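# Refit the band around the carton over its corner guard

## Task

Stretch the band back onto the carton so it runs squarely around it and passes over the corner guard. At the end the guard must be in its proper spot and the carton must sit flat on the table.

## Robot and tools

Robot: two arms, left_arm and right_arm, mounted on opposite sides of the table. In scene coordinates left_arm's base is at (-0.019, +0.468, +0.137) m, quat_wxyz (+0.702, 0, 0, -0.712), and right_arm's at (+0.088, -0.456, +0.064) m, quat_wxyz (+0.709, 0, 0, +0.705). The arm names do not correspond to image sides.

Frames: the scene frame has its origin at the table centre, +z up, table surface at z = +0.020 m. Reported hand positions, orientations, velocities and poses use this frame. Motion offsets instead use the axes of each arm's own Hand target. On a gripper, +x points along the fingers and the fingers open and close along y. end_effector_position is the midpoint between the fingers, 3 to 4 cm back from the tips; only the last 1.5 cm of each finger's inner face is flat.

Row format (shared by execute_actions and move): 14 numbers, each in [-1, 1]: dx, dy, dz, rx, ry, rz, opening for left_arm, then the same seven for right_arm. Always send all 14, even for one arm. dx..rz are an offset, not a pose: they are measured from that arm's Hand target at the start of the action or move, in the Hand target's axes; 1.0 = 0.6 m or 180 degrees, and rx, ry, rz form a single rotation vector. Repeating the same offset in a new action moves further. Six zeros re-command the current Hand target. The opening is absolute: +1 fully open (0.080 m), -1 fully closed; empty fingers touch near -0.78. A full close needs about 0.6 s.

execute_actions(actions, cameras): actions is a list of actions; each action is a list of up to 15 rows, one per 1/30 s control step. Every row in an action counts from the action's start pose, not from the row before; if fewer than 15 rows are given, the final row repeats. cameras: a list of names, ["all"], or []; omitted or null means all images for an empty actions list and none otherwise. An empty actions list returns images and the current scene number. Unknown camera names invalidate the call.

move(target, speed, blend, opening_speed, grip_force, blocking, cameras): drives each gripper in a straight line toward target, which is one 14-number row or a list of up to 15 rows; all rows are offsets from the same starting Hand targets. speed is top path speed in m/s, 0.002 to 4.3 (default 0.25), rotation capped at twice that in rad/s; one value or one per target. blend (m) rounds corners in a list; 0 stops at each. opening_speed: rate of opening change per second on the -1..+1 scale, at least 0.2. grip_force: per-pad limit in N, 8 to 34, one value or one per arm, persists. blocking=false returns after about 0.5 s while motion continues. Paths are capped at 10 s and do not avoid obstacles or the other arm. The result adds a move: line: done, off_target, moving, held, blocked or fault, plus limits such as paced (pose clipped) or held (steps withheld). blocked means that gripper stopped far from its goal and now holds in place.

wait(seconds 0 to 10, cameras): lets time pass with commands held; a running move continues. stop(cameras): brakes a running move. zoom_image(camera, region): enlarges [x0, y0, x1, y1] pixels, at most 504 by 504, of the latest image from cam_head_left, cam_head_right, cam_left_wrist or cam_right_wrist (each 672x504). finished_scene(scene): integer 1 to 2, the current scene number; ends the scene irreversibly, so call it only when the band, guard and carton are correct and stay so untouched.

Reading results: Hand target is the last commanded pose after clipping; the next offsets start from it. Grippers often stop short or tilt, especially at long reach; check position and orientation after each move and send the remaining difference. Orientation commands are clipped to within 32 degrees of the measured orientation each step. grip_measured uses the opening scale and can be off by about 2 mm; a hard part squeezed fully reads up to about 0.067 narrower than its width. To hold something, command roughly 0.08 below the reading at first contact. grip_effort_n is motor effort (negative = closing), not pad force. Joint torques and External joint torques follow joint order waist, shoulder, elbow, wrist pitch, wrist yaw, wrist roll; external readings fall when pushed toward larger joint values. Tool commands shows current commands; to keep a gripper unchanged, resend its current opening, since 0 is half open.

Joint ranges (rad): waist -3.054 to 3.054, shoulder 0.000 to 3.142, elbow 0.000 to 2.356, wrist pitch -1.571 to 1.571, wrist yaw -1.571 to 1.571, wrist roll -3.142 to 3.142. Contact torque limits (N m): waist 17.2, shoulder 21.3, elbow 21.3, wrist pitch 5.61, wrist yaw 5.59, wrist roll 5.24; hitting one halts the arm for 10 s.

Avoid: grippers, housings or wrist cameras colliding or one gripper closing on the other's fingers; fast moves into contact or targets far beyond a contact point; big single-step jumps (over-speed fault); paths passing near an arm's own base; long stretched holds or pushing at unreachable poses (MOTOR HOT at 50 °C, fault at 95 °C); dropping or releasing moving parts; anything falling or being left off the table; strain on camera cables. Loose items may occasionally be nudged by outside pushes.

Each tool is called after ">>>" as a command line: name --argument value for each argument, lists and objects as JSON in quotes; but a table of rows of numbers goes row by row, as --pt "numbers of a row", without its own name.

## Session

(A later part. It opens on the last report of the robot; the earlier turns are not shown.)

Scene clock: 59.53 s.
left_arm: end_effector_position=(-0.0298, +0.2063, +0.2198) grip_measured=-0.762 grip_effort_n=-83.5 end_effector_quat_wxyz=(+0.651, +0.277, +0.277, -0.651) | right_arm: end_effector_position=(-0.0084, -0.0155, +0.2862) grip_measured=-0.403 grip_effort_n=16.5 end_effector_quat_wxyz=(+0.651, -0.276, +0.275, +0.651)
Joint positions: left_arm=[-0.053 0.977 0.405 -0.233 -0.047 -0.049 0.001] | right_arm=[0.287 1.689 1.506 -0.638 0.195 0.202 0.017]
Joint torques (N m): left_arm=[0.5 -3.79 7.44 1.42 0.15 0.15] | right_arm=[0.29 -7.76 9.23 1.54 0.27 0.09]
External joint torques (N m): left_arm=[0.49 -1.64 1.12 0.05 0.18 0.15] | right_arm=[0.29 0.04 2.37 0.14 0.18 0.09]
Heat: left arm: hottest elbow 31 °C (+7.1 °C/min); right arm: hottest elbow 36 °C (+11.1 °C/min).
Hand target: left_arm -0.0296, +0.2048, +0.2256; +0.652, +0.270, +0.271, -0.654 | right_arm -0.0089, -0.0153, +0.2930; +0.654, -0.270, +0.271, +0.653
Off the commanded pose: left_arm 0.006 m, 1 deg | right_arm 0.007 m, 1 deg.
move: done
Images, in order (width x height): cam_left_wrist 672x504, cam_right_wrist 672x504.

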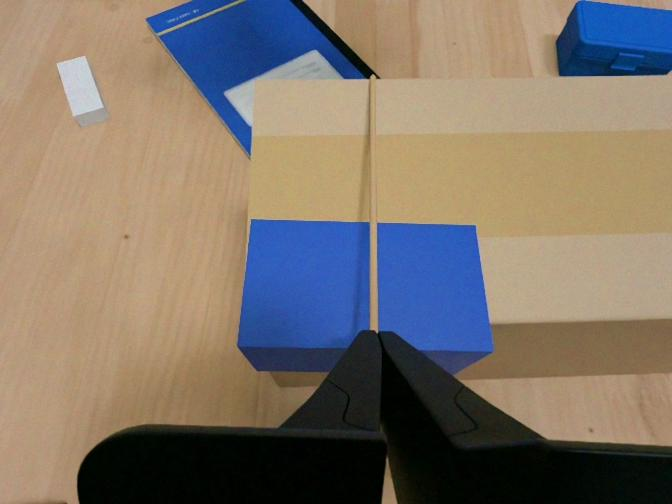

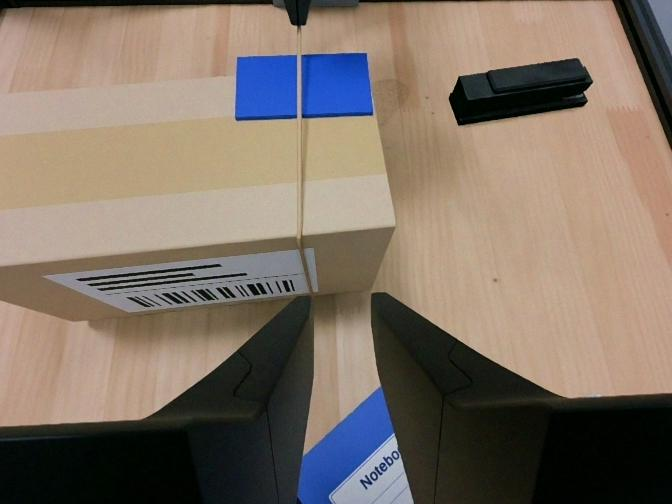

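>>> move --pt "0.038 0 -0.008 0 0 0 -1 0 0 0 0 0 0 -0.4" --pt "0.038 0 -0.008 0 0 0 -0.4 0 0 0 0 0 0 -0.4" --pt "-0.1 0 0.03 0 0 0 -0.4 0 0 0 0 0 0 -0.4" --speed '[0.06,0.05,0.15]' --opening_speed 0.8 --cameras '["cam_left_wrist","cam_right_wrist","cam_head_left"]'

>>> zoom_image --camera "cam_left_wrist" --region '[200, 100, 550, 400]'

>>> zoom_image --camera "cam_right_wrist" --region '[180, 0, 480, 300]'

Scene clock: 62.77 s.
left_arm: end_effector_position=(-0.0295, +0.2363, +0.2731) grip_measured=-0.402 grip_effort_n=13.3 end_effector_quat_wxyz=(+0.648, +0.277, +0.279, -0.653) | right_arm: end_effector_position=(-0.0084, -0.0155, +0.2862) grip_measured=-0.403 grip_effort_n=17.0 end_effector_quat_wxyz=(+0.651, -0.276, +0.275, +0.651)
Joint positions: left_arm=[-0.058 0.762 0.554 -0.6 -0.043 -0.052 0.017] | right_arm=[0.287 1.689 1.506 -0.638 0.195 0.202 0.017]
Joint torques (N m): left_arm=[-0.2 -1.92 8.41 1.47 -0.25 -0.07] | right_arm=[0.29 -7.75 9.24 1.54 0.27 0.09]
External joint torques (N m): left_arm=[-0.19 -0.72 1.83 0.09 -0.23 -0.07] | right_arm=[0.33 0.06 2.35 0.12 0.17 0.08]
Heat: left arm: hottest elbow 31 °C (+7.0 °C/min); right arm: hottest elbow 36 °C (+11.0 °C/min).
Hand target: left_arm -0.0294, +0.2345, +0.2808; +0.652, +0.270, +0.271, -0.655 | right_arm -0.0089, -0.0153, +0.2930; +0.654, -0.270, +0.271, +0.653
Off the commanded pose: left_arm 0.008 m, 1 deg | right_arm 0.007 m, 1 deg.
move: done
Images, in order (width x height): cam_head_left 672x504, cam_left_wrist 672x504, cam_right_wrist 672x504.

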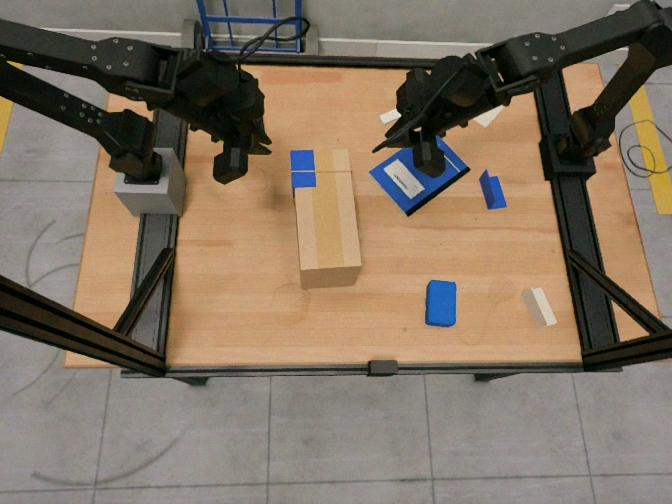

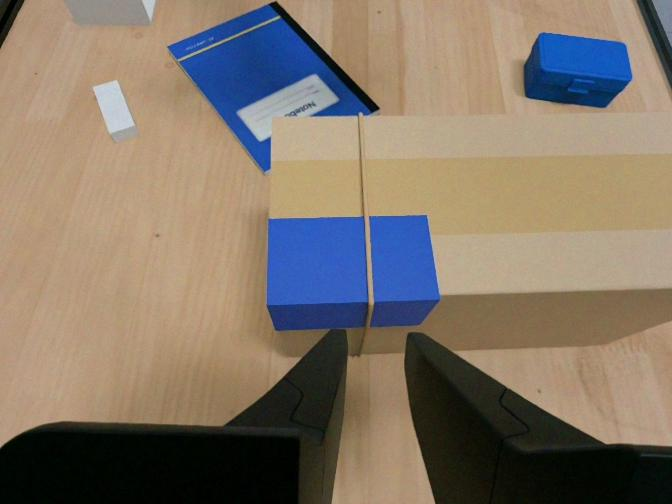

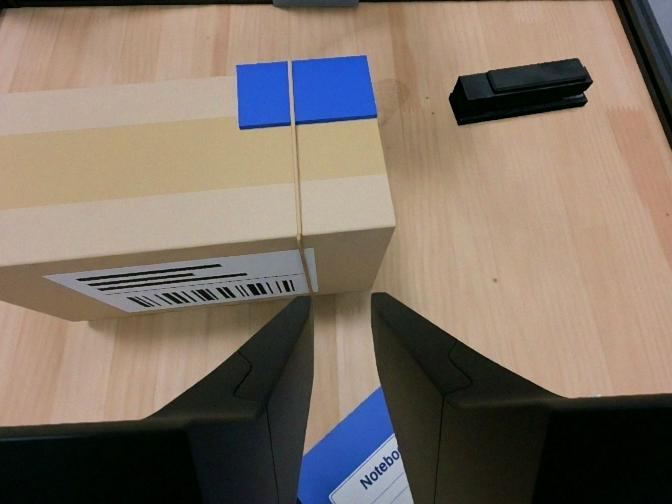

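Scaled by 1.440 from the camera's 672x504 image, which has a finer 960x720 frame.

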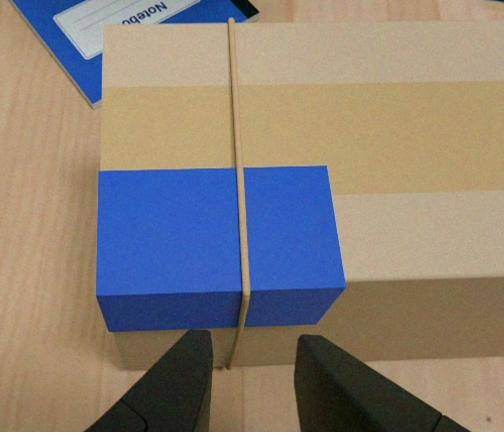

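Scaled by 1.680 from the camera's 672x504 image, which has a finer 960x720 frame.

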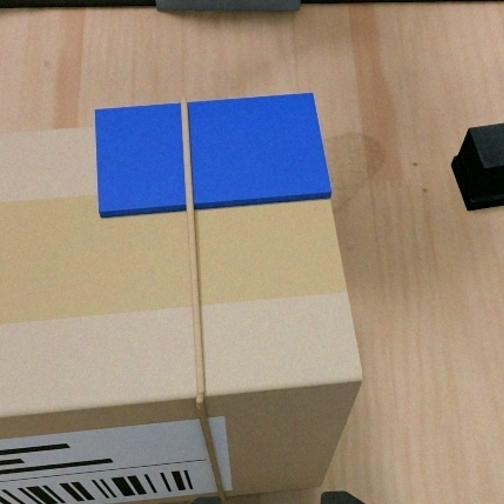

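>>> finished_scene --scene 2

The scene is finished: the task was done.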